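# Clear mislabelled cartons from the wall shelf onto the desk

## Task

On the wall shelf there is a row of cartons, and each one should sit above the shelf label showing its own part number. Carry every carton that sits above a label with a different number to the desk. The cartons that are already correct must stay exactly where they were, neither moved nor rotated. The low shelf must be standing upright when the scene ends, or the task fails. The robot must not topple or be left leaning, since that also fails the task.

## Robot and tools

Robot: a Hello Robot Stretch 4 with a single arm. It has an omni-wheel base, a lift running up a mast, and one telescoping arm that reaches forward, ending in a wrist (yaw, pitch, roll) and a two-finger gripper. It is about 1.6 m tall, and the base rim lies within 0.23 m of the base origin. Loose objects can occasionally be nudged by outside forces.

Frames: all positions are in metres. Base frame: origin on the floor under the base centre, x forward, y left, z up. hand_pose is reported in this frame and is a point between the open fingertips; the printed value may be slightly wrong. The odometry frame is the base frame as it was at scene start. base_odometry counts wheel turns only, so wheel slip shows up as travel. Heading is in rad, positive to the left. If turned_by_wheels and turned_by_imu drift apart by more than about 0.1 rad over one move, suspect a collision or slip. base_tilt is in degrees, forward and right positive, with up to about 3 degrees of fixed error.

Tool move: one action per call. base is a single object holding one relative offset measured from the base's last reported position: translate_m (forward +, -2 to 2), strafe_m (left +, -2 to 2), or rotate_rad (counter-clockwise +, -3.2 to 3.2). Only translate_m and strafe_m may be combined, which gives a straight diagonal drive with no turning. joints holds absolute targets by name: lift_m 0 to 1.2; arm_m 0 to 0.55 (extension); wrist_yaw_rad -1.134 to 4.276 (0 forward, + left, 3.14 folded back); wrist_pitch_rad -1.117 to 4.259 (0 level, 1.57 pointing down); wrist_roll_rad -1.117 to 4.259 (clockwise + as seen from behind); gripper_m -0.038 to 0.141 (fingertip gap, off by up to 0.015). A target outside its range is clipped and the result notes it. Optional: pace ("slow", "default", "fast", "max"); speeds, a per-joint top speed used instead of pace (not for gripper_m); contact_limits, from 0 to 1, for arm_m, lift_m, translate_m, strafe_m, rotate_rad, each given only next to its own command (default 0.5). A base limit stays in force until the next action that includes base. Alternatively, {"end_of_arm": "enable_torque"} on its own re-powers wrist or gripper motors that have shut off. cameras picks images (head_camera, head_left_camera, head_right_camera, wrist_camera, all; [] gives none). blocking false returns within about 0.5 s while motion continues. A new move replaces only the targets it names. A move with no action just reports state. Unknown keys make the call invalid; other out-of-range values get it refused. An action lasts at most 15 s, and time_out comes at 14 s.

Other tools: wait(seconds 0 to 10, cameras) lets time pass. stop brakes every running motion. zoom_image(camera, region [x0,y0,x1,y1] in pixels, up to 504x504) gives a closer look at that camera's latest image. read_manual returns only licence text. finished_scene(scene) ends the scene for good, so call it only when the goal holds without the robot.

Results: move is "done" or the worst status. Status words: done, moving, off_target (may still be pushing), contact_stop (held back, now slack), time_out (target dropped), limit_stop_at_own_body, limit_stop_at_tilt (lean over 6 degrees; lift, arm and wheels go slack), torque_fault (motor limp until enable_torque). An unrequested stop, or a refused call, cancels the later move, wait and finished_scene calls in the same reply. on_its_own lists things not commanded, such as slack joints or odd servo currents. lidar_m gives 12 ranges in 30-degree sectors counter-clockwise from straight ahead (4th left, 7th behind, 10th right); "-" means nothing seen or closer than 0.25 m. wrist_depth_mm is a 7x7 grid of depths in mm. motor_effort is in percent, with the peak in brackets. servo_current is in mA.

Grasping: close to more than 0.015 below the object's width; about 0.06 below grips firmly against a tug. A rise in gripper servo_current after closing to 0.015 or more shows a squeeze; the gripper reading alone proves nothing. When lifting loads, keep the lift_m contact limit at 0.15 or more for 1 kg and 0.3 or more for 2 kg.

Avoid: the gripper over the base with a low lift (below about 0.2, or 0.45 pointing down); pitch up combined with strong roll; yaw + pitch below about -1.1; folded-back wrist with tilt or roll. Do not drive, turn or stop sharply with more than 1 kg held and arm_m above 0.2. Avoid hard pushes and pulls, dropping or releasing moving cartons, bumping the correct cartons, and knocking over the low shelf. While you think, the simulation keeps running, and elapsed time counts against a solved scene. A second scene follows, and its task appears in finished_scene's result.

Each tool is called by a JSON object that holds its "op" and its "data", one argument or row to a line.

## Session

{"op": "move", "data": {

}}

Scene clock: 0.00 s.
base_odometry: x=+0.000 y=+0.000 heading=+0.000
turned_by_wheels: +0.000
turned_by_imu: +0.000
base_tilt: forward=-1.1 right=-0.1
lidar_m: 2.84 2.62 2.69 2.12 1.95 2.00 2.86 2.37 2.43 2.37 2.17 2.24
base_status: not commanded
joint_positions: lift_m=+0.235 arm_m=+0.000 wrist_yaw_rad=+3.161 wrist_pitch_rad=+0.002 wrist_roll_rad=+0.000 gripper_m=+0.056
joint_status: not commanded
measured_speeds: all 0
motor_effort: lift_m=+20 arm_m=+4 wheel_0=+0 wheel_1=-2 wheel_2=-1
servo_current: wrist_yaw_rad=26 wrist_pitch_rad=46 wrist_roll_rad=33 gripper_m=33
hand_pose: x=-0.1192 y=+0.0819 z=+0.4131 quat_wxyz=(-0.010, -0.001, +0.000, +1.000) (m; base frame)
wrist_depth_mm: - 206 - - - - - / - 145 - - - - - / - 142 169 - - - - / - 142 193 - - - - / 141 141 - - - - - / 212 - 1863 1863 189 1618 1366 / - 1366 1118 151 1118 1008 976
pictures: head_camera, head_left_camera, head_right_camera, wrist_camera

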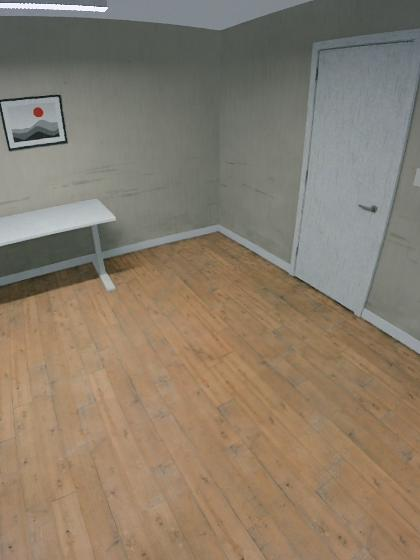

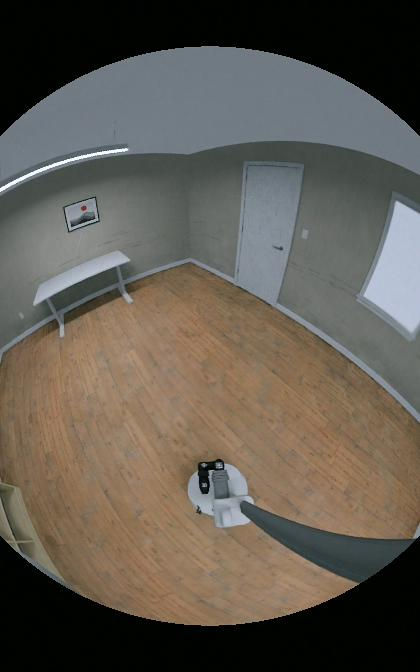

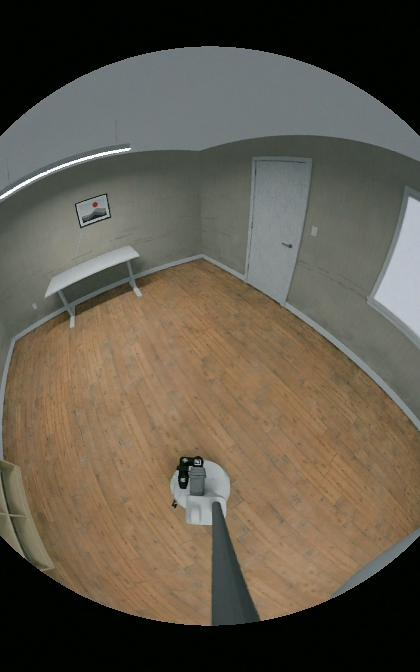

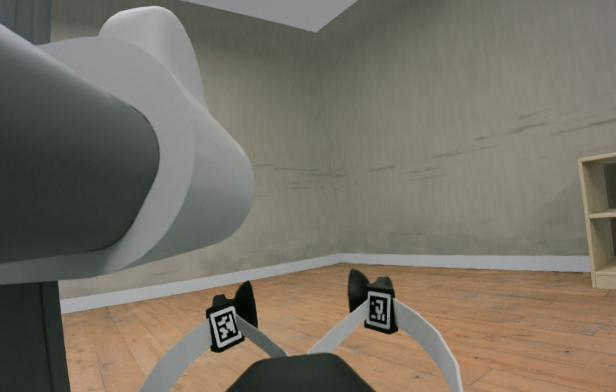

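{"op": "move", "data": {
  "base": {"rotate_rad": 1.7}
}}

{"op": "move", "data": {
  "base": {"rotate_rad": 1.7}
}}

Scene clock: 5.13 s.
move: done
base_odometry: x=+0.000 y=+0.000 heading=+1.700
turned_by_wheels: +1.700
turned_by_imu: +1.677
base_tilt: forward=-1.1 right=+0.0
lidar_m: 2.00 1.93 2.41 2.77 2.42 2.80 2.25 2.16 2.34 3.27 2.60 2.73
base_status: done
joint_positions: lift_m=+0.235 arm_m=+0.000 wrist_yaw_rad=+3.161 wrist_pitch_rad=+0.002 wrist_roll_rad=+0.000 gripper_m=+0.056
joint_status: not commanded
measured_speeds: all 0
motor_effort: lift_m=+20(20) arm_m=+4(4) wheel_0=+0(15) wheel_1=-1(7) wheel_2=+1(8)
servo_current: wrist_yaw_rad=52(65) wrist_pitch_rad=46(52) wrist_roll_rad=33(46) gripper_m=20(46)
hand_pose: x=-0.1192 y=+0.0819 z=+0.4131 quat_wxyz=(-0.010, -0.001, +0.000, +1.000) (m; base frame)
wrist_depth_mm: - 206 - - - - - / - 146 - - - - - / - 141 170 - - - - / - 142 193 - - - - / 141 141 - - - - - / 212 - 1863 1921 189 1618 1397 / - 1366 1098 151 1138 1008 976
pictures: head_camera, head_left_camera, head_right_camera, wrist_camera

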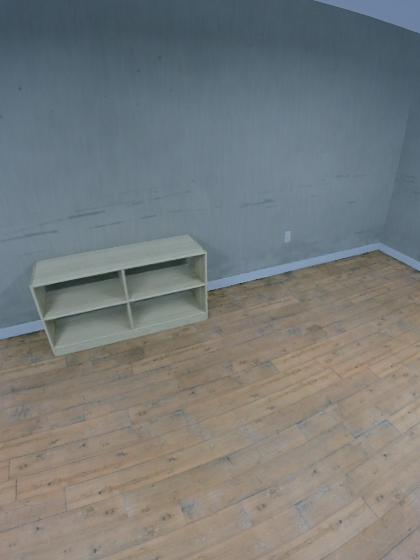

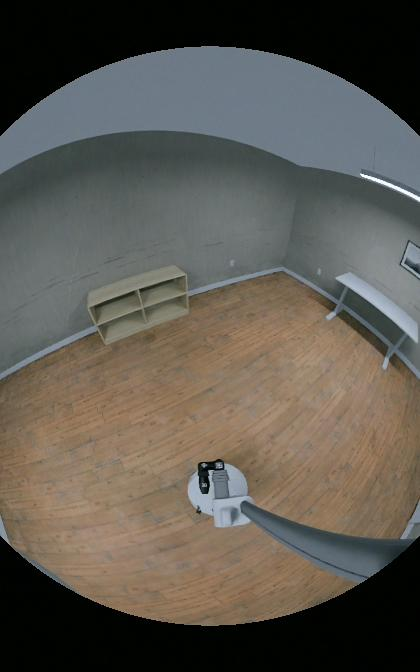

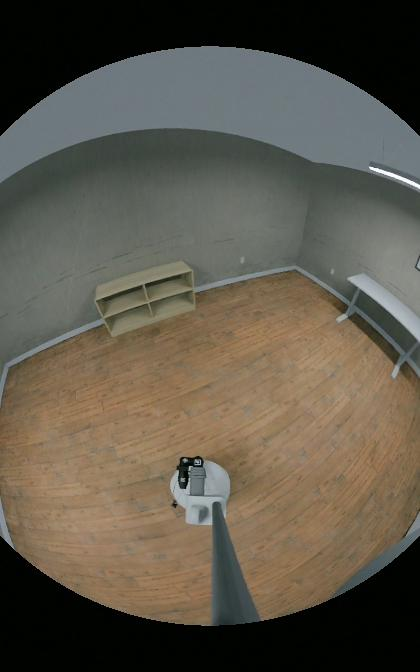

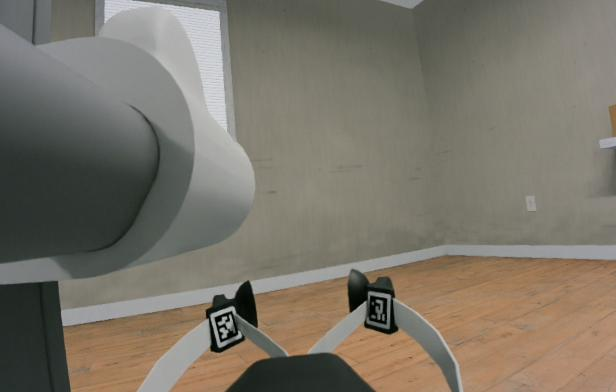

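Scene clock: 7.27 s.
move: done
base_odometry: x=+0.000 y=+0.000 heading=-2.883
turned_by_wheels: +1.700
turned_by_imu: +1.678
base_tilt: forward=-1.1 right=+0.0
lidar_m: 2.41 2.38 2.74 2.20 2.20 2.47 3.01 2.62 2.86 1.95 1.91 2.58
base_status: done
joint_positions: lift_m=+0.235 arm_m=+0.000 wrist_yaw_rad=+3.161 wrist_pitch_rad=+0.002 wrist_roll_rad=+0.000 gripper_m=+0.056
joint_status: not commanded
measured_speeds: all 0
motor_effort: lift_m=+20(20) arm_m=+4(4) wheel_0=-2(9) wheel_1=+1(7) wheel_2=+1(9)
servo_current: wrist_yaw_rad=46(59) wrist_pitch_rad=46(52) wrist_roll_rad=33(46) gripper_m=26(46)
hand_pose: x=-0.1192 y=+0.0819 z=+0.4131 quat_wxyz=(-0.010, -0.001, +0.000, +1.000) (m; base frame)
wrist_depth_mm: - 206 - - - - - / - 146 - - - - - / - 142 169 - - - - / - 142 193 - - - - / 141 141 - - - - - / 212 - 1863 1921 189 1576 1397 / - 1366 1098 151 1118 1008 960
pictures: head_camera, head_left_camera, head_right_camera, wrist_camera

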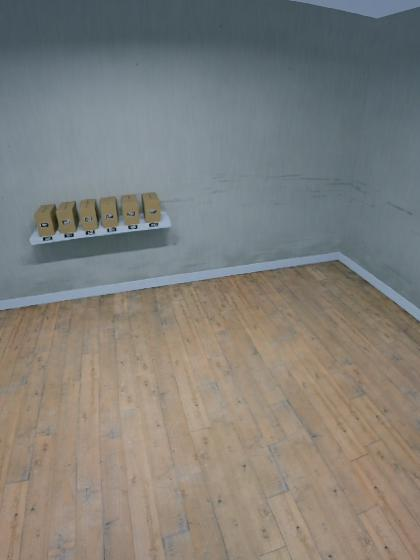

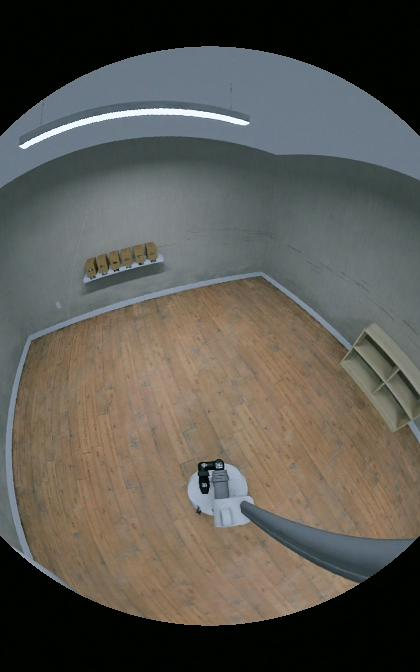

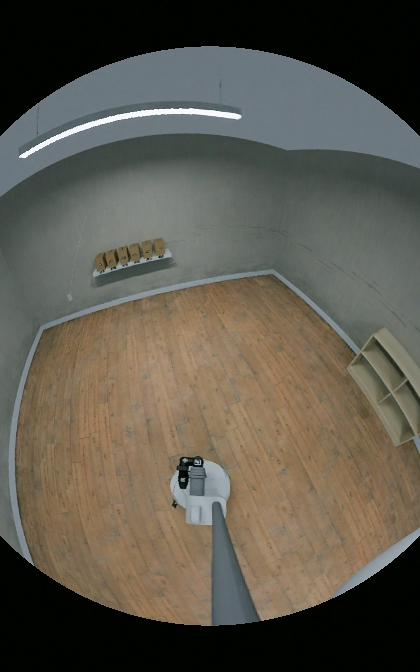

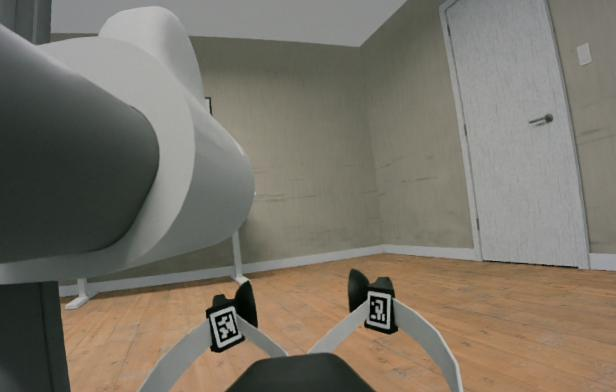

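{"op": "move", "data": {
  "base": {"rotate_rad": 0.26},
  "cameras": []
}}

{"op": "move", "data": {
  "base": {"translate_m": 1.0, "strafe_m": 0.25},
  "joints": {"lift_m": 0.6, "wrist_yaw_rad": 0}
}}

Scene clock: 23.03 s.
move: done
base_odometry: x=+0.000 y=+0.000 heading=-2.623
turned_by_wheels: +0.260
turned_by_imu: +0.255
base_tilt: forward=-1.0 right=+0.0
lidar_m: 2.40 2.44 2.39 2.18 2.25 2.89 3.41 2.67 2.10 1.93 1.96 2.85
base_status: done
joint_positions: lift_m=+0.235 arm_m=+0.000 wrist_yaw_rad=+3.161 wrist_pitch_rad=+0.002 wrist_roll_rad=+0.000 gripper_m=+0.056
joint_status: not commanded
measured_speeds: all 0
motor_effort: lift_m=+20(20) arm_m=+4(4) wheel_0=+0(7) wheel_1=+0(7) wheel_2=+1(6)
servo_current: wrist_yaw_rad=46(59) wrist_pitch_rad=46(52) wrist_roll_rad=46(52) gripper_m=33(46)
hand_pose: x=-0.1192 y=+0.0819 z=+0.4131 quat_wxyz=(-0.010, -0.001, +0.000, +1.000) (m; base frame)
wrist_depth_mm: - 206 - - - - - / - 145 - - - - - / - 142 170 - - - - / - 142 193 - - - - / 141 141 - - - - - / 212 - 1921 1921 189 1576 1397 / - 1397 1098 151 1118 1008 991
pictures: none
No camera images: "cameras" was empty.

Scene clock: 27.93 s.
move: done
base_odometry: x=-0.745 y=-0.713 heading=-2.623
turned_by_wheels: +0.000
turned_by_imu: -0.003
base_tilt: forward=-1.0 right=-0.1
lidar_m: 1.37 1.40 2.11 2.05 2.09 2.71 - 3.91 2.28 2.19 2.52 1.50
base_status: done
joint_positions: lift_m=+0.600 arm_m=+0.000 wrist_yaw_rad=+0.002 wrist_pitch_rad=+0.002 wrist_roll_rad=+0.000 gripper_m=+0.056
joint_status: all done
measured_speeds: all 0
motor_effort: lift_m=+23(27) arm_m=+4(4) wheel_0=+0(7) wheel_1=-2(8) wheel_2=-1(8)
servo_current: wrist_yaw_rad=39(130) wrist_pitch_rad=39(52) wrist_roll_rad=33(46) gripper_m=33(46)
hand_pose: x=+0.4595 y=-0.0867 z=+0.7774 quat_wxyz=(+1.000, +0.000, +0.001, +0.001) (m; base frame)
wrist_depth_mm: - - - - - - - / - - - - - - - / - - - - - - - / - - - 1205 - - - / - 1118 1160 1205 - - - / - - 194 - 186 - - / - - - - - - -
pictures: head_camera, head_left_camera, head_right_camera, wrist_camera

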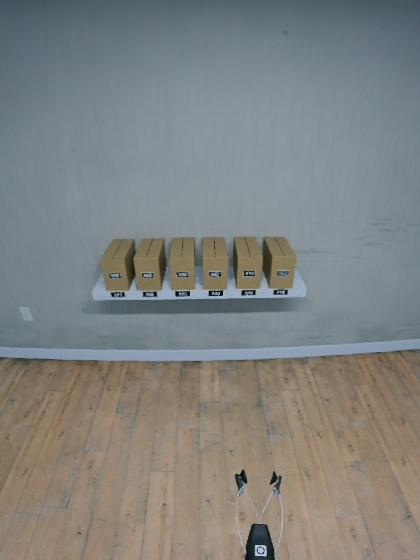

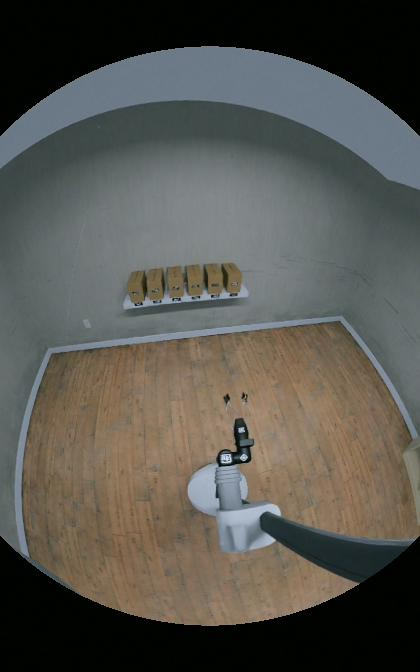

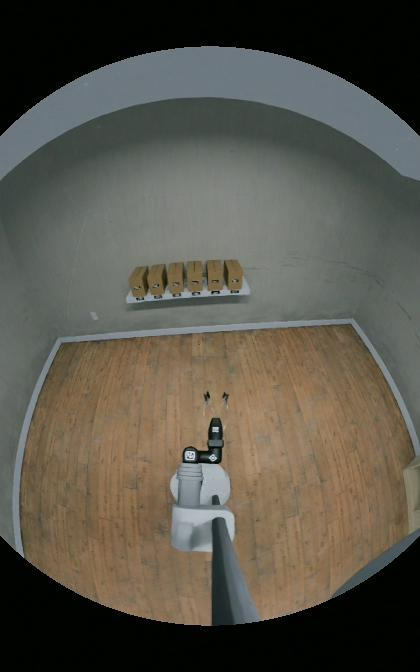

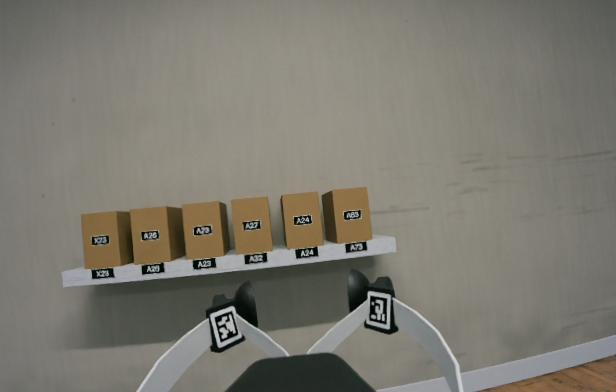

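{"op": "zoom_image", "data": {
  "camera": "wrist_camera",
  "region": [60, 175, 240, 295]
}}

{"op": "zoom_image", "data": {
  "camera": "wrist_camera",
  "region": [220, 175, 400, 295]
}}

{"op": "zoom_image", "data": {
  "camera": "head_camera",
  "region": [80, 220, 320, 320]
}}

Scaled by 2.800.

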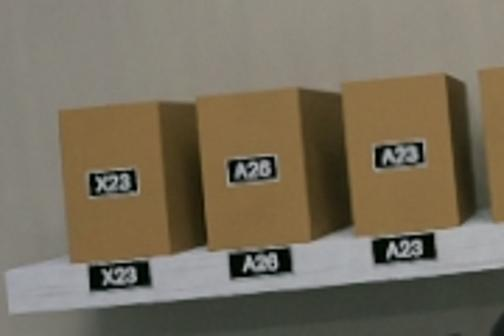

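Scaled by 2.800.

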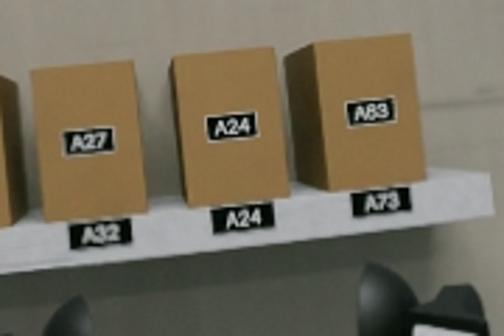

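Scaled by 2.100 from the camera's 420x560 image, which has a finer 1200x1600 frame.

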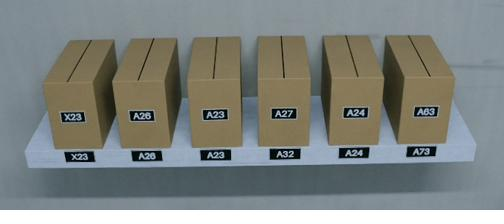

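{"op": "move", "data": {
  "joints": {"lift_m": 1.1, "wrist_pitch_rad": 1.57, "gripper_m": 0.13},
  "base": {"translate_m": 0.7, "strafe_m": 0.062},
  "pace": "slow"
}}

{"op": "move", "data": {
  "joints": {"arm_m": 0.4},
  "pace": "slow"
}}

{"op": "zoom_image", "data": {
  "camera": "head_camera",
  "region": [0, 260, 420, 560]
}}

Scene clock: 70.67 s.
move: done
base_odometry: x=-1.322 y=-1.113 heading=-2.623
turned_by_wheels: +0.000
turned_by_imu: -0.005
base_tilt: forward=-1.0 right=-0.1
lidar_m: 0.67 0.67 1.24 2.04 2.12 2.68 - 3.27 2.47 2.46 1.50 0.72
base_status: done
joint_positions: lift_m=+1.100 arm_m=+0.000 wrist_yaw_rad=+0.002 wrist_pitch_rad=+1.568 wrist_roll_rad=+0.000 gripper_m=+0.130
joint_status: all done
measured_speeds: all 0
motor_effort: lift_m=+23(29) arm_m=+4(4) wheel_0=+0(10) wheel_1=+1(5) wheel_2=+1(5)
servo_current: wrist_yaw_rad=59(65) wrist_pitch_rad=46(91) wrist_roll_rad=39(52) gripper_m=33(85)
hand_pose: x=+0.1720 y=-0.0874 z=+0.9895 quat_wxyz=(+0.708, -0.001, +0.706, +0.001) (m; base frame)
wrist_depth_mm: - - 1255 1281 1281 1281 1281 / 1281 1255 1255 1255 1255 1255 1255 / 1229 1255 1229 1229 1255 1255 1229 / 1229 1255 1229 1255 1229 1229 1229 / 1229 1229 1205 1008 1229 1229 1205 / 1205 1229 991 1008 1205 1182 1205 / 1205 1205 1182 145 1205 1205 1182
pictures: head_camera, head_left_camera, head_right_camera, wrist_camera

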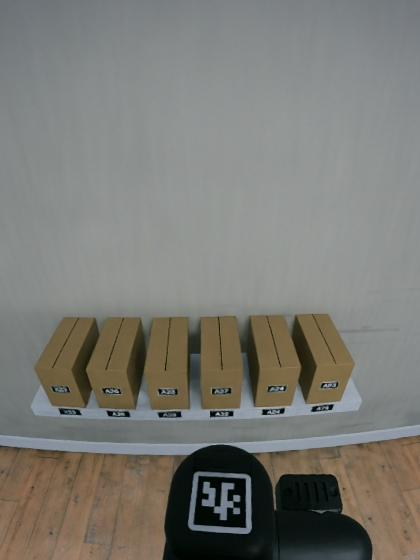

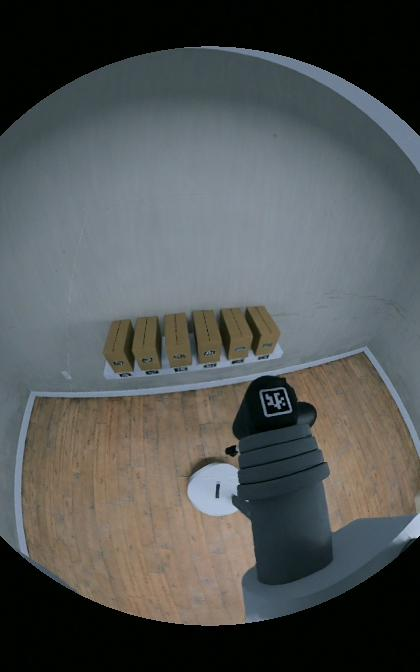

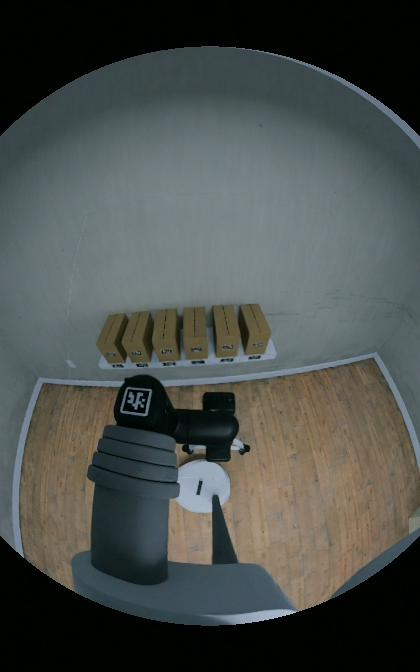

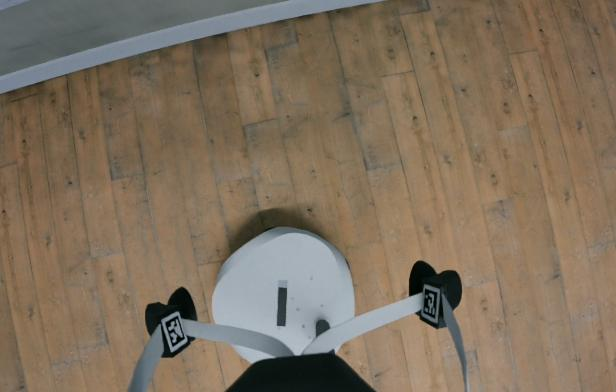

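Scene clock: 75.93 s.
move: done
base_odometry: x=-1.322 y=-1.113 heading=-2.623
turned_by_wheels: +0.000
turned_by_imu: -0.002
base_tilt: forward=-1.2 right=+0.0
lidar_m: 0.66 0.66 1.21 2.06 2.13 2.70 - 3.28 2.47 2.46 1.50 0.74
base_status: not commanded
joint_positions: lift_m=+1.100 arm_m=+0.400 wrist_yaw_rad=+0.002 wrist_pitch_rad=+1.568 wrist_roll_rad=+0.000 gripper_m=+0.130
joint_status: all done
measured_speeds: all 0
motor_effort: lift_m=+23(24) arm_m=+5(7) wheel_0=+0(1) wheel_1=+1(2) wheel_2=+1(1)
servo_current: wrist_yaw_rad=39(65) wrist_pitch_rad=33(52) wrist_roll_rad=26(46) gripper_m=33(59)
hand_pose: x=+0.5719 y=-0.0874 z=+0.9895 quat_wxyz=(+0.708, -0.001, +0.706, +0.001) (m; base frame)
wrist_depth_mm: - 315 315 314 314 314 - / - 312 312 312 312 336 342 / - 310 330 413 477 1255 1229 / - 1229 1205 1229 1255 1229 1229 / 1229 1205 1205 1205 1229 1205 1205 / 1205 1205 1205 1205 1205 1205 1205 / 1205 1205 1205 145 1205 1205 1182
pictures: head_camera, head_left_camera, head_right_camera, wrist_camera

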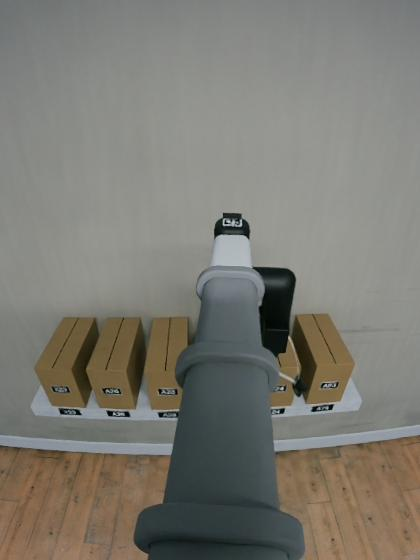

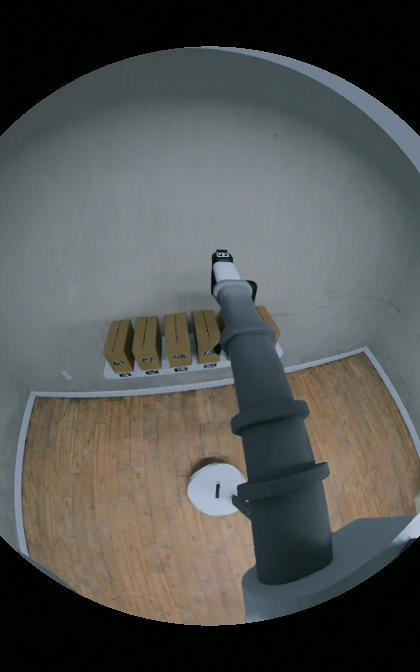

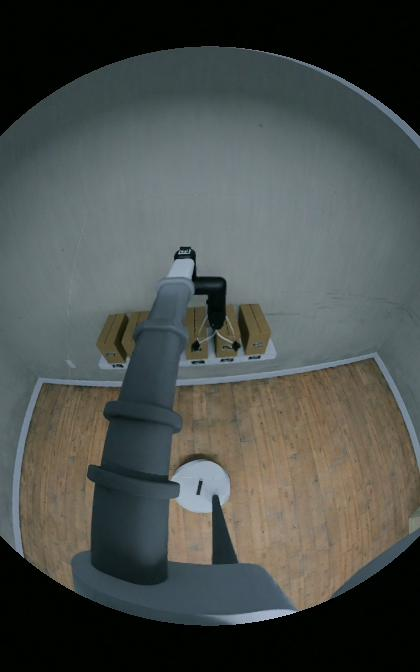

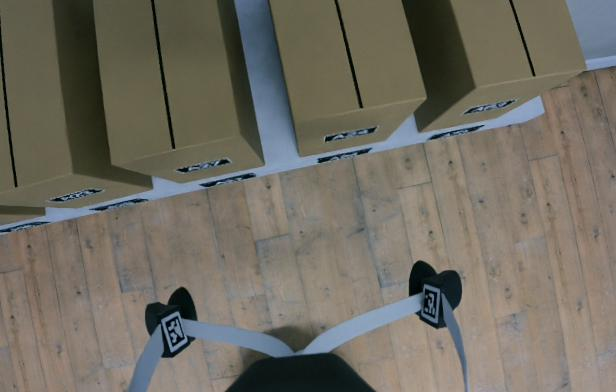

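Scaled by 1.200 from the camera's 420x560 image, which has a finer 1200x1600 frame.

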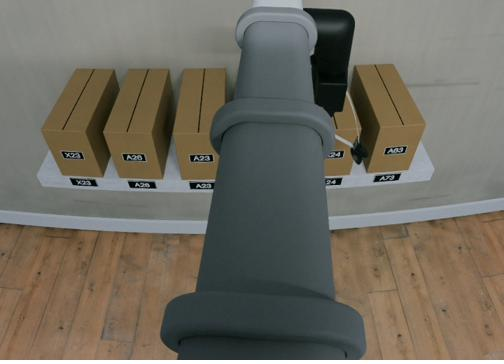

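{"op": "move", "data": {
  "joints": {"wrist_yaw_rad": 0.08, "wrist_roll_rad": -0.10},
  "base": {"rotate_rad": 0.021},
  "pace": "slow",
  "cameras": ["wrist_camera","head_camera"]
}}

Scene clock: 92.07 s.
move: done
base_odometry: x=-1.322 y=-1.113 heading=-2.602
turned_by_wheels: +0.021
turned_by_imu: +0.019
base_tilt: forward=-1.1 right=-0.1
lidar_m: 0.66 0.69 1.22 2.06 2.10 2.72 - 3.19 2.49 2.45 1.44 0.71
base_status: done
joint_positions: lift_m=+1.100 arm_m=+0.400 wrist_yaw_rad=+0.077 wrist_pitch_rad=+1.568 wrist_roll_rad=-0.096 gripper_m=+0.130
joint_status: all done
measured_speeds: all 0
motor_effort: lift_m=+23(24) arm_m=+5(5) wheel_0=+0(5) wheel_1=-1(4) wheel_2=+0(2)
servo_current: wrist_yaw_rad=26(65) wrist_pitch_rad=46(46) wrist_roll_rad=39(59) gripper_m=26(39)
hand_pose: x=+0.5784 y=-0.0871 z=+0.9895 quat_wxyz=(+0.706, -0.061, +0.703, +0.061) (m; base frame)
wrist_depth_mm: - - 315 315 314 315 - / - 314 312 314 312 319 312 / - 353 310 340 340 351 351 / 1229 1255 1229 1229 1229 1229 1205 / 1229 1229 1229 1229 1229 1205 1229 / 1205 1205 1205 1205 1205 1229 1205 / 1182 1205 1182 145 1205 1205 1182
pictures: head_camera, wrist_camera

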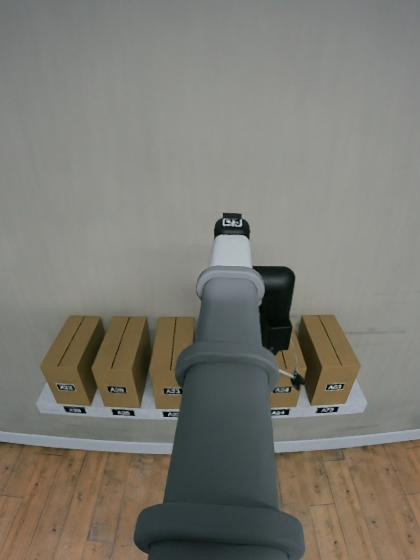

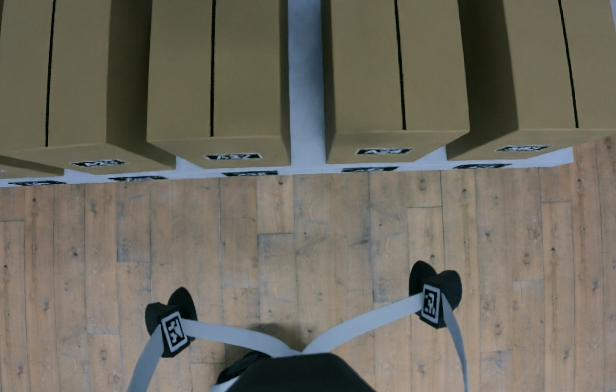

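{"op": "move", "data": {
  "joints": {"wrist_roll_rad": -0.14},
  "base": {"strafe_m": 0.074, "translate_m": 0.15},
  "pace": "slow",
  "cameras": ["wrist_camera","head_camera"]
}}

Scene clock: 103.63 s.
move: done
base_odometry: x=-1.413 y=-1.254 heading=-2.602
turned_by_wheels: +0.000
turned_by_imu: -0.002
base_tilt: forward=-1.1 right=-0.1
lidar_m: 0.50 0.54 0.70 1.99 2.07 2.68 - 3.29 2.59 2.52 1.21 0.54
base_status: done
joint_positions: lift_m=+1.100 arm_m=+0.400 wrist_yaw_rad=+0.077 wrist_pitch_rad=+1.568 wrist_roll_rad=-0.136 gripper_m=+0.130
joint_status: all done
measured_speeds: all 0
motor_effort: lift_m=+24(24) arm_m=+5(5) wheel_0=+2(7) wheel_1=+1(6) wheel_2=+0(6)
servo_current: wrist_yaw_rad=52(65) wrist_pitch_rad=39(52) wrist_roll_rad=39(52) gripper_m=26(52)
hand_pose: x=+0.5784 y=-0.0871 z=+0.9895 quat_wxyz=(+0.704, -0.075, +0.702, +0.075) (m; base frame)
wrist_depth_mm: 314 303 314 312 312 312 - / 353 - 312 312 314 312 342 / 355 - 309 307 327 307 345 / 342 306 306 306 307 304 347 / 359 301 303 303 320 301 343 / 1205 301 300 300 203 300 1205 / 1182 1205 1160 145 1205 1205 1182
pictures: head_camera, wrist_camera

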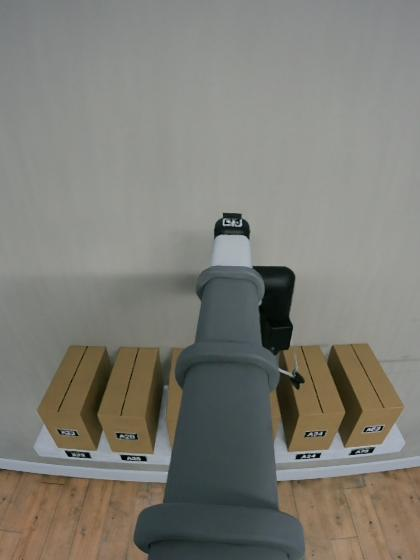

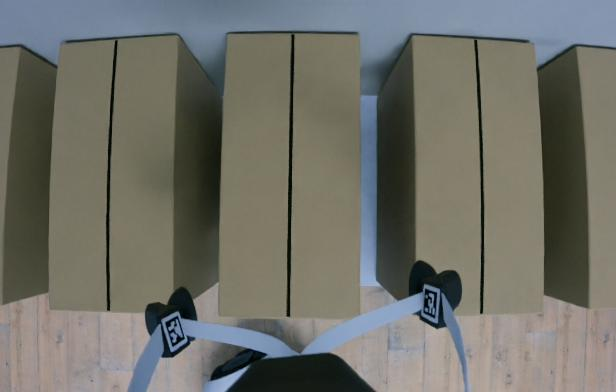

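{"op": "move", "data": {
  "joints": {"arm_m": 0.46, "gripper_m": 0.133},
  "base": {"strafe_m": 0.009},
  "pace": "slow",
  "cameras": []
}}

{"op": "move", "data": {
  "joints": {"lift_m": 1.035},
  "pace": "slow",
  "cameras": ["wrist_camera"]
}}

Scene clock: 116.50 s.
move: done
base_odometry: x=-1.408 y=-1.262 heading=-2.602
turned_by_wheels: +0.000
turned_by_imu: -0.002
base_tilt: forward=-1.0 right=+0.0
lidar_m: 0.50 0.51 0.70 1.96 2.06 2.66 - 3.32 2.65 2.54 1.22 0.56
base_status: done
joint_positions: lift_m=+1.100 arm_m=+0.460 wrist_yaw_rad=+0.078 wrist_pitch_rad=+1.568 wrist_roll_rad=-0.137 gripper_m=+0.133
joint_status: all done
measured_speeds: all 0
motor_effort: lift_m=+23(24) arm_m=+5(6) wheel_0=-1(8) wheel_1=+2(5) wheel_2=+0(1)
servo_current: wrist_yaw_rad=52(59) wrist_pitch_rad=46(52) wrist_roll_rad=39(46) gripper_m=26(85)
hand_pose: x=+0.6385 y=-0.0871 z=+0.9895 quat_wxyz=(+0.704, -0.076, +0.702, +0.076) (m; base frame)
wrist_depth_mm: 205 208 201 214 211 204 - / 274 281 287 290 286 282 274 / - - 309 309 310 309 309 / 353 - 306 306 306 306 306 / - - 303 301 340 303 303 / 349 - 297 300 297 298 300 / - - 297 145 325 296 -
pictures: none
No camera images: "cameras" was empty.

Scene clock: 117.93 s.
move: done
base_odometry: x=-1.408 y=-1.262 heading=-2.602
turned_by_wheels: +0.000
turned_by_imu: -0.001
base_tilt: forward=-1.1 right=-0.1
lidar_m: 0.49 0.51 0.71 1.99 2.06 2.65 - 3.31 2.61 2.54 1.19 0.57
base_status: not commanded
joint_positions: lift_m=+1.035 arm_m=+0.460 wrist_yaw_rad=+0.078 wrist_pitch_rad=+1.568 wrist_roll_rad=-0.137 gripper_m=+0.133
joint_status: all done
measured_speeds: all 0
motor_effort: lift_m=+15(23) arm_m=+5(5) wheel_0=-1(1) wheel_1=+1(2) wheel_2=+0(1)
servo_current: wrist_yaw_rad=59(72) wrist_pitch_rad=46(59) wrist_roll_rad=39(46) gripper_m=33(39)
hand_pose: x=+0.6385 y=-0.0871 z=+0.9252 quat_wxyz=(+0.704, -0.076, +0.702, +0.076) (m; base frame)
wrist_depth_mm: 204 208 201 213 211 204 - / 246 - 245 245 263 245 245 / - - 243 244 274 244 243 / - - 240 241 304 240 240 / - - 238 239 273 238 238 / - - 236 236 236 235 236 / - - 234 145 287 234 -
pictures: wrist_camera

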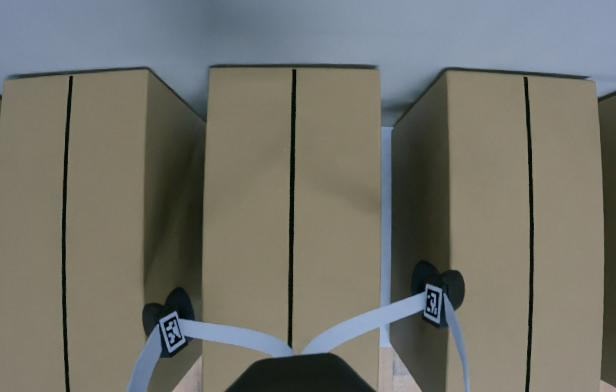

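{"op": "move", "data": {
  "base": {"strafe_m": 0.007},
  "pace": "slow",
  "cameras": []
}}

{"op": "move", "data": {
  "joints": {"lift_m": 0.975},
  "speeds": {"lift_m": 0.05},
  "contact_limits": {"lift_m": 0.2},
  "cameras": ["wrist_camera"]
}}

Scene clock: 127.23 s.
move: done
base_odometry: x=-1.405 y=-1.268 heading=-2.602
turned_by_wheels: +0.000
turned_by_imu: -0.001
base_tilt: forward=-1.0 right=-0.1
lidar_m: 0.49 0.53 0.70 1.98 2.02 2.67 - 3.33 2.66 2.55 1.21 0.54
base_status: done
joint_positions: lift_m=+1.035 arm_m=+0.460 wrist_yaw_rad=+0.078 wrist_pitch_rad=+1.568 wrist_roll_rad=-0.137 gripper_m=+0.133
joint_status: not commanded
measured_speeds: all 0
motor_effort: lift_m=+15(15) arm_m=+5(5) wheel_0=+0(6) wheel_1=+1(5) wheel_2=+1(1)
servo_current: wrist_yaw_rad=52(52) wrist_pitch_rad=46(52) wrist_roll_rad=33(46) gripper_m=39(46)
hand_pose: x=+0.6385 y=-0.0871 z=+0.9252 quat_wxyz=(+0.704, -0.076, +0.702, +0.076) (m; base frame)
wrist_depth_mm: 204 206 200 213 210 195 - / 236 - 246 246 246 245 246 / - - 243 243 244 243 243 / - - 241 240 241 241 241 / - - 239 238 238 238 237 / - - 236 236 235 236 236 / - - 234 145 277 233 -
pictures: none
No camera images: "cameras" was empty.

Scene clock: 128.87 s.
move: done
base_odometry: x=-1.404 y=-1.268 heading=-2.602
turned_by_wheels: +0.000
turned_by_imu: -0.001
base_tilt: forward=-1.1 right=+0.0
lidar_m: 0.50 0.54 0.67 1.98 2.03 2.63 - 3.32 2.63 2.54 1.19 0.54
base_status: not commanded
joint_positions: lift_m=+0.976 arm_m=+0.460 wrist_yaw_rad=+0.078 wrist_pitch_rad=+1.568 wrist_roll_rad=-0.137 gripper_m=+0.133
joint_status: all done
measured_speeds: all 0
motor_effort: lift_m=+7(17) arm_m=+5(5) wheel_0=+0(0) wheel_1=+0(1) wheel_2=+1(1)
servo_current: wrist_yaw_rad=52(59) wrist_pitch_rad=39(52) wrist_roll_rad=33(52) gripper_m=26(39)
contact_limits: lift_m 0.2
hand_pose: x=+0.6382 y=-0.0871 z=+0.8658 quat_wxyz=(+0.704, -0.076, +0.702, +0.076) (m; base frame)
wrist_depth_mm: - 193 191 191 191 191 - / - - 190 190 190 220 - / - - 187 188 188 205 - / - - 186 186 186 204 186 / - - 184 184 185 203 184 / - - 182 182 182 183 182 / - - 179 180 181 193 -
pictures: wrist_camera

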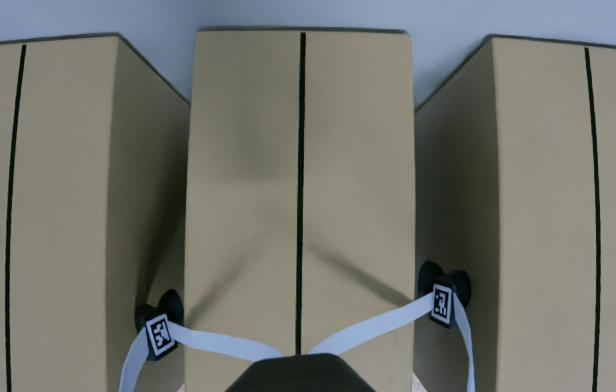

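{"op": "move", "data": {
  "joints": {"gripper_m": 0.065},
  "cameras": ["wrist_camera"]
}}

{"op": "move", "data": {
  "joints": {"lift_m": 1.0},
  "speeds": {"lift_m": 0.05},
  "cameras": ["wrist_camera","head_camera"]
}}

Scene clock: 135.37 s.
move: done
base_odometry: x=-1.404 y=-1.268 heading=-2.602
turned_by_wheels: +0.000
turned_by_imu: -0.002
base_tilt: forward=-1.0 right=+0.0
lidar_m: 0.52 0.53 0.70 1.99 2.04 2.62 - 3.33 2.62 2.54 1.21 0.55
base_status: not commanded
joint_positions: lift_m=+0.975 arm_m=+0.460 wrist_yaw_rad=+0.078 wrist_pitch_rad=+1.568 wrist_roll_rad=-0.137 gripper_m=+0.066
joint_status: all done
measured_speeds: all 0
motor_effort: lift_m=+17(18) arm_m=+5(5) wheel_0=+1(1) wheel_1=+0(1) wheel_2=+0(1)
servo_current: wrist_yaw_rad=52(65) wrist_pitch_rad=39(52) wrist_roll_rad=46(52) gripper_m=78(202)
contact_limits: lift_m 0.2
hand_pose: x=+0.6383 y=-0.0871 z=+0.8650 quat_wxyz=(+0.704, -0.076, +0.702, +0.076) (m; base frame)
wrist_depth_mm: - 186 183 183 183 189 - / - - 181 181 181 206 181 / - - 179 178 179 207 - / - - 176 176 176 206 178 / - - 174 174 174 205 176 / - - 172 172 172 174 - / - 170 170 170 168 198 -
pictures: wrist_camera

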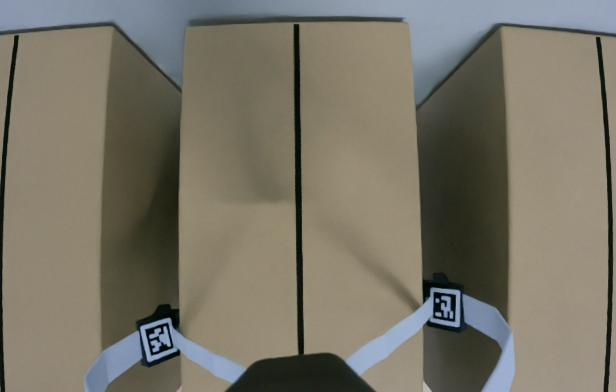

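Scene clock: 136.30 s.
move: done
base_odometry: x=-1.404 y=-1.268 heading=-2.602
turned_by_wheels: +0.000
turned_by_imu: +0.000
base_tilt: forward=-1.1 right=-0.1
lidar_m: 0.49 0.53 0.68 1.98 2.03 2.63 - 3.33 2.64 2.53 1.22 0.56
base_status: not commanded
joint_positions: lift_m=+0.999 arm_m=+0.460 wrist_yaw_rad=+0.078 wrist_pitch_rad=+1.569 wrist_roll_rad=-0.137 gripper_m=+0.066
joint_status: all done
measured_speeds: all 0
motor_effort: lift_m=+26(30) arm_m=+5(5) wheel_0=+1(1) wheel_1=+0(1) wheel_2=+1(1)
servo_current: wrist_yaw_rad=59(59) wrist_pitch_rad=52(52) wrist_roll_rad=33(46) gripper_m=78(91)
hand_pose: x=+0.6382 y=-0.0871 z=+0.8893 quat_wxyz=(+0.704, -0.076, +0.702, +0.076) (m; base frame)
wrist_depth_mm: 203 196 189 188 189 205 - / - - 186 185 185 207 206 / - - 182 181 181 207 204 / - - 179 178 177 206 202 / 201 - 175 175 175 205 200 / 199 - 173 172 172 177 - / - 169 169 169 167 212 -
pictures: head_camera, wrist_camera

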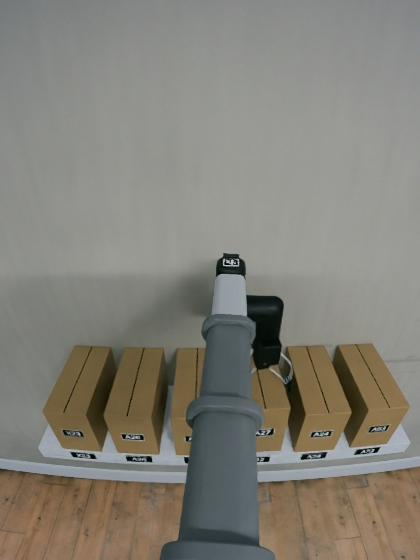

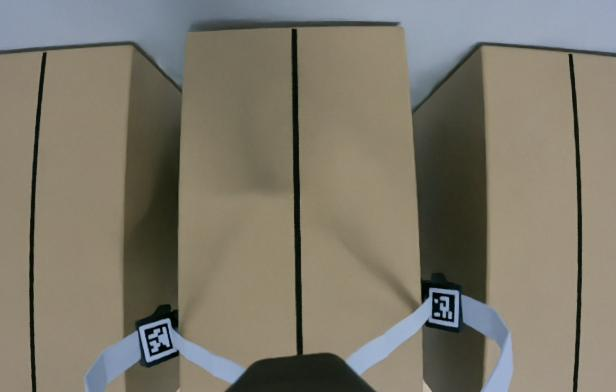

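{"op": "move", "data": {
  "joints": {"lift_m": 1.18},
  "pace": "slow",
  "cameras": ["wrist_camera"]
}}

{"op": "move", "data": {
  "base": {"translate_m": -0.5},
  "joints": {"arm_m": 0.2},
  "pace": "slow"
}}

Scene clock: 149.63 s.
move: done
base_odometry: x=-1.404 y=-1.268 heading=-2.602
turned_by_wheels: +0.000
turned_by_imu: -0.002
base_tilt: forward=-1.1 right=-0.1
lidar_m: 0.49 0.52 0.69 2.00 2.02 2.62 - 3.28 2.62 2.53 1.22 0.56
base_status: not commanded
joint_positions: lift_m=+1.179 arm_m=+0.460 wrist_yaw_rad=+0.078 wrist_pitch_rad=+1.569 wrist_roll_rad=-0.137 gripper_m=+0.066
joint_status: all done
measured_speeds: all 0
motor_effort: lift_m=+27(32) arm_m=+5(5) wheel_0=+1(1) wheel_1=+0(1) wheel_2=+1(1)
servo_current: wrist_yaw_rad=33(59) wrist_pitch_rad=46(52) wrist_roll_rad=39(52) gripper_m=78(85)
hand_pose: x=+0.6382 y=-0.0871 z=+1.0692 quat_wxyz=(+0.704, -0.076, +0.702, +0.076) (m; base frame)
wrist_depth_mm: 206 208 189 189 189 194 - / 278 283 186 185 185 283 273 / 387 387 182 181 181 387 384 / 389 - 178 178 178 384 384 / 382 - 176 175 175 379 379 / 379 209 173 172 172 175 375 / 1281 174 169 169 168 1255 1255
pictures: wrist_camera

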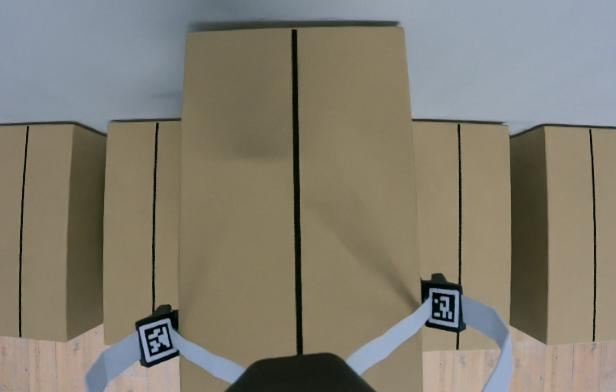

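Scene clock: 155.93 s.
move: done
base_odometry: x=-0.976 y=-1.011 heading=-2.602
turned_by_wheels: +0.000
turned_by_imu: -0.002
base_tilt: forward=-1.1 right=+0.0
lidar_m: 0.27 1.04 1.67 1.96 2.02 2.61 - 4.01 2.43 2.59 1.97 0.29
base_status: done
joint_positions: lift_m=+1.179 arm_m=+0.200 wrist_yaw_rad=+0.078 wrist_pitch_rad=+1.569 wrist_roll_rad=-0.137 gripper_m=+0.066
joint_status: all done
measured_speeds: all 0
motor_effort: lift_m=+26(27) arm_m=-5(7) wheel_0=-1(8) wheel_1=-3(5) wheel_2=+0(7)
servo_current: wrist_yaw_rad=39(72) wrist_pitch_rad=46(52) wrist_roll_rad=39(52) gripper_m=72(91)
hand_pose: x=+0.3784 y=-0.0871 z=+1.0692 quat_wxyz=(+0.704, -0.076, +0.702, +0.076) (m; base frame)
wrist_depth_mm: 1336 1336 1336 189 189 1366 1366 / 1336 1308 186 186 185 1336 1336 / 1336 1336 182 181 181 1336 1336 / 1308 1308 179 178 178 1308 1308 / 1308 1308 175 175 175 1308 1308 / 1281 1281 172 172 172 175 1281 / 1281 173 169 169 167 1281 1281
pictures: head_camera, head_left_camera, head_right_camera, wrist_camera

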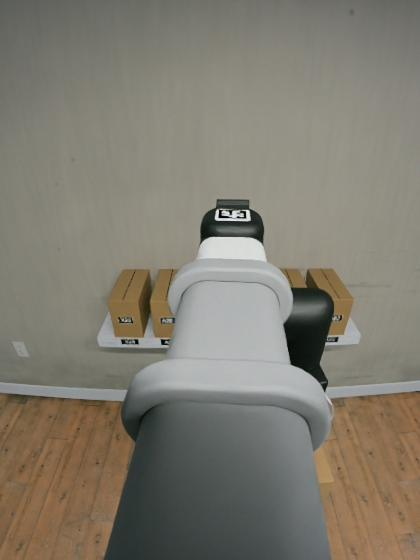

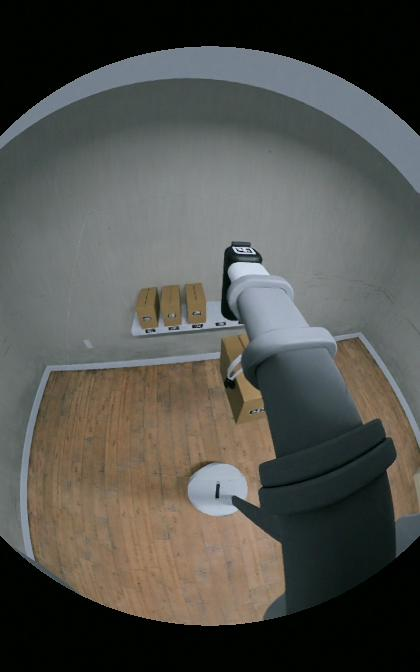

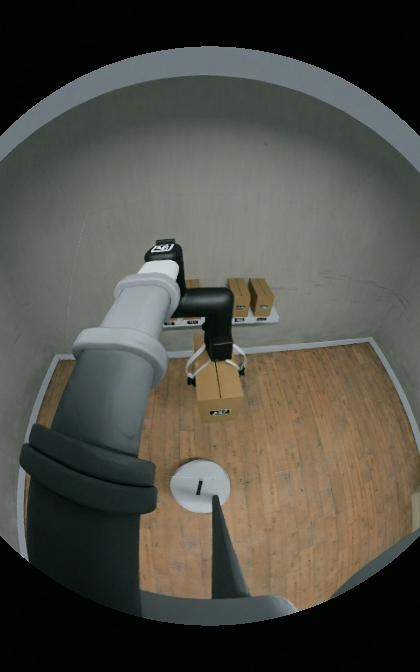

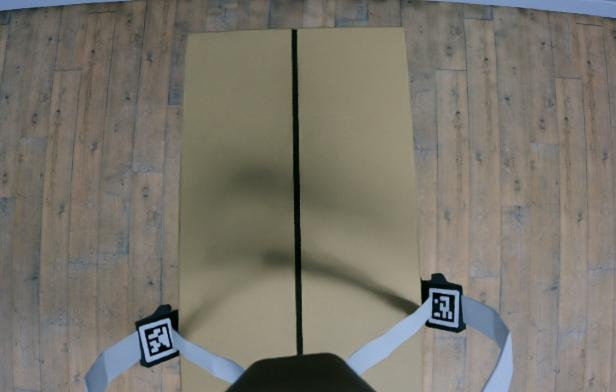

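{"op": "move", "data": {
  "joints": {"arm_m": 0.1},
  "base": {"translate_m": -0.4},
  "cameras": []
}}

{"op": "move", "data": {
  "base": {"rotate_rad": 3.1416},
  "pace": "slow"
}}

Scene clock: 171.70 s.
move: done
base_odometry: x=-0.632 y=-0.805 heading=-2.602
turned_by_wheels: +0.000
turned_by_imu: -0.002
base_tilt: forward=-1.0 right=+0.0
lidar_m: 0.28 1.44 2.05 1.88 1.94 2.58 - 4.04 2.39 2.31 2.61 0.30
base_status: done
joint_positions: lift_m=+1.179 arm_m=+0.100 wrist_yaw_rad=+0.078 wrist_pitch_rad=+1.569 wrist_roll_rad=-0.137 gripper_m=+0.066
joint_status: all done
measured_speeds: all 0
motor_effort: lift_m=+26(27) arm_m=-5(8) wheel_0=-1(10) wheel_1=-1(6) wheel_2=+1(9)
servo_current: wrist_yaw_rad=46(65) wrist_pitch_rad=46(52) wrist_roll_rad=33(59) gripper_m=85(91)
hand_pose: x=+0.2784 y=-0.0871 z=+1.0692 quat_wxyz=(+0.704, -0.076, +0.702, +0.076) (m; base frame)
wrist_depth_mm: 1336 1336 1366 189 189 1336 1336 / 1336 1366 186 185 185 1308 1336 / 1336 1336 182 181 182 1336 1336 / 1336 1308 179 178 178 1308 1308 / 1308 1308 175 175 175 1308 1308 / 1281 1281 172 172 172 175 1308 / 1308 174 169 169 167 1308 1281
pictures: none
No camera images: "cameras" was empty.

Scene clock: 176.13 s.
move: done
base_odometry: x=-0.632 y=-0.805 heading=+0.539
turned_by_wheels: +3.141
turned_by_imu: +3.101
base_tilt: forward=-1.2 right=-0.1
lidar_m: 0.29 3.67 2.44 2.31 2.60 1.51 1.43 1.46 2.01 1.87 1.89 0.30
base_status: done
joint_positions: lift_m=+1.179 arm_m=+0.100 wrist_yaw_rad=+0.078 wrist_pitch_rad=+1.569 wrist_roll_rad=-0.137 gripper_m=+0.066
joint_status: not commanded
measured_speeds: all 0
motor_effort: lift_m=+26(27) arm_m=-5(5) wheel_0=-1(9) wheel_1=-2(6) wheel_2=-1(5)
servo_current: wrist_yaw_rad=52(59) wrist_pitch_rad=39(52) wrist_roll_rad=33(52) gripper_m=85(91)
hand_pose: x=+0.2784 y=-0.0871 z=+1.0692 quat_wxyz=(+0.704, -0.076, +0.702, +0.076) (m; base frame)
wrist_depth_mm: 1336 1336 1366 189 189 1336 1366 / 1336 1366 186 185 184 1336 1336 / 1336 1336 182 181 181 1308 1336 / 1336 1308 179 178 178 1308 1308 / 1281 1308 175 175 175 1308 1308 / 1281 1308 172 172 172 175 1281 / 1281 174 169 169 167 1281 1255
pictures: head_camera, head_left_camera, head_right_camera, wrist_camera

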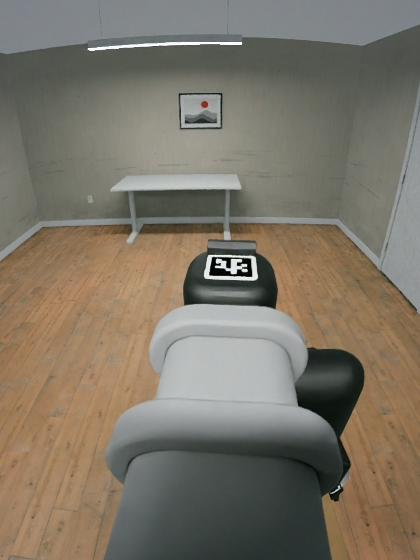

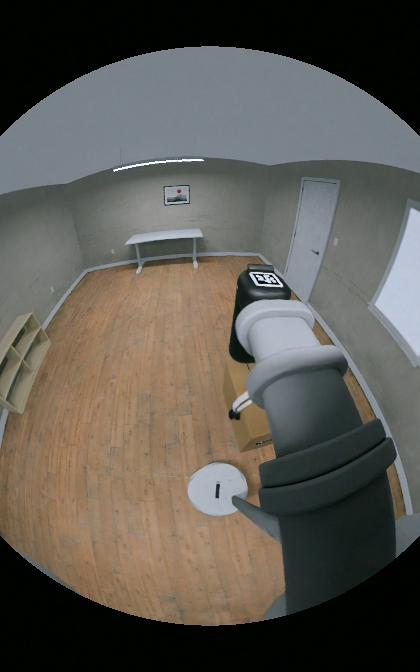

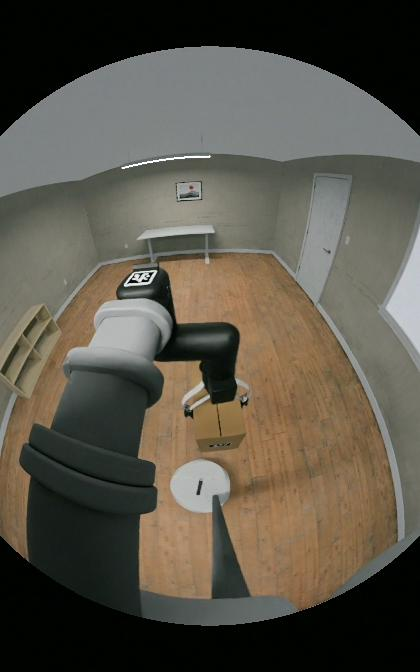

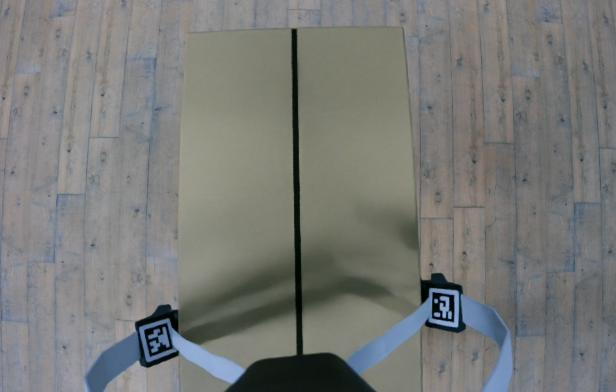

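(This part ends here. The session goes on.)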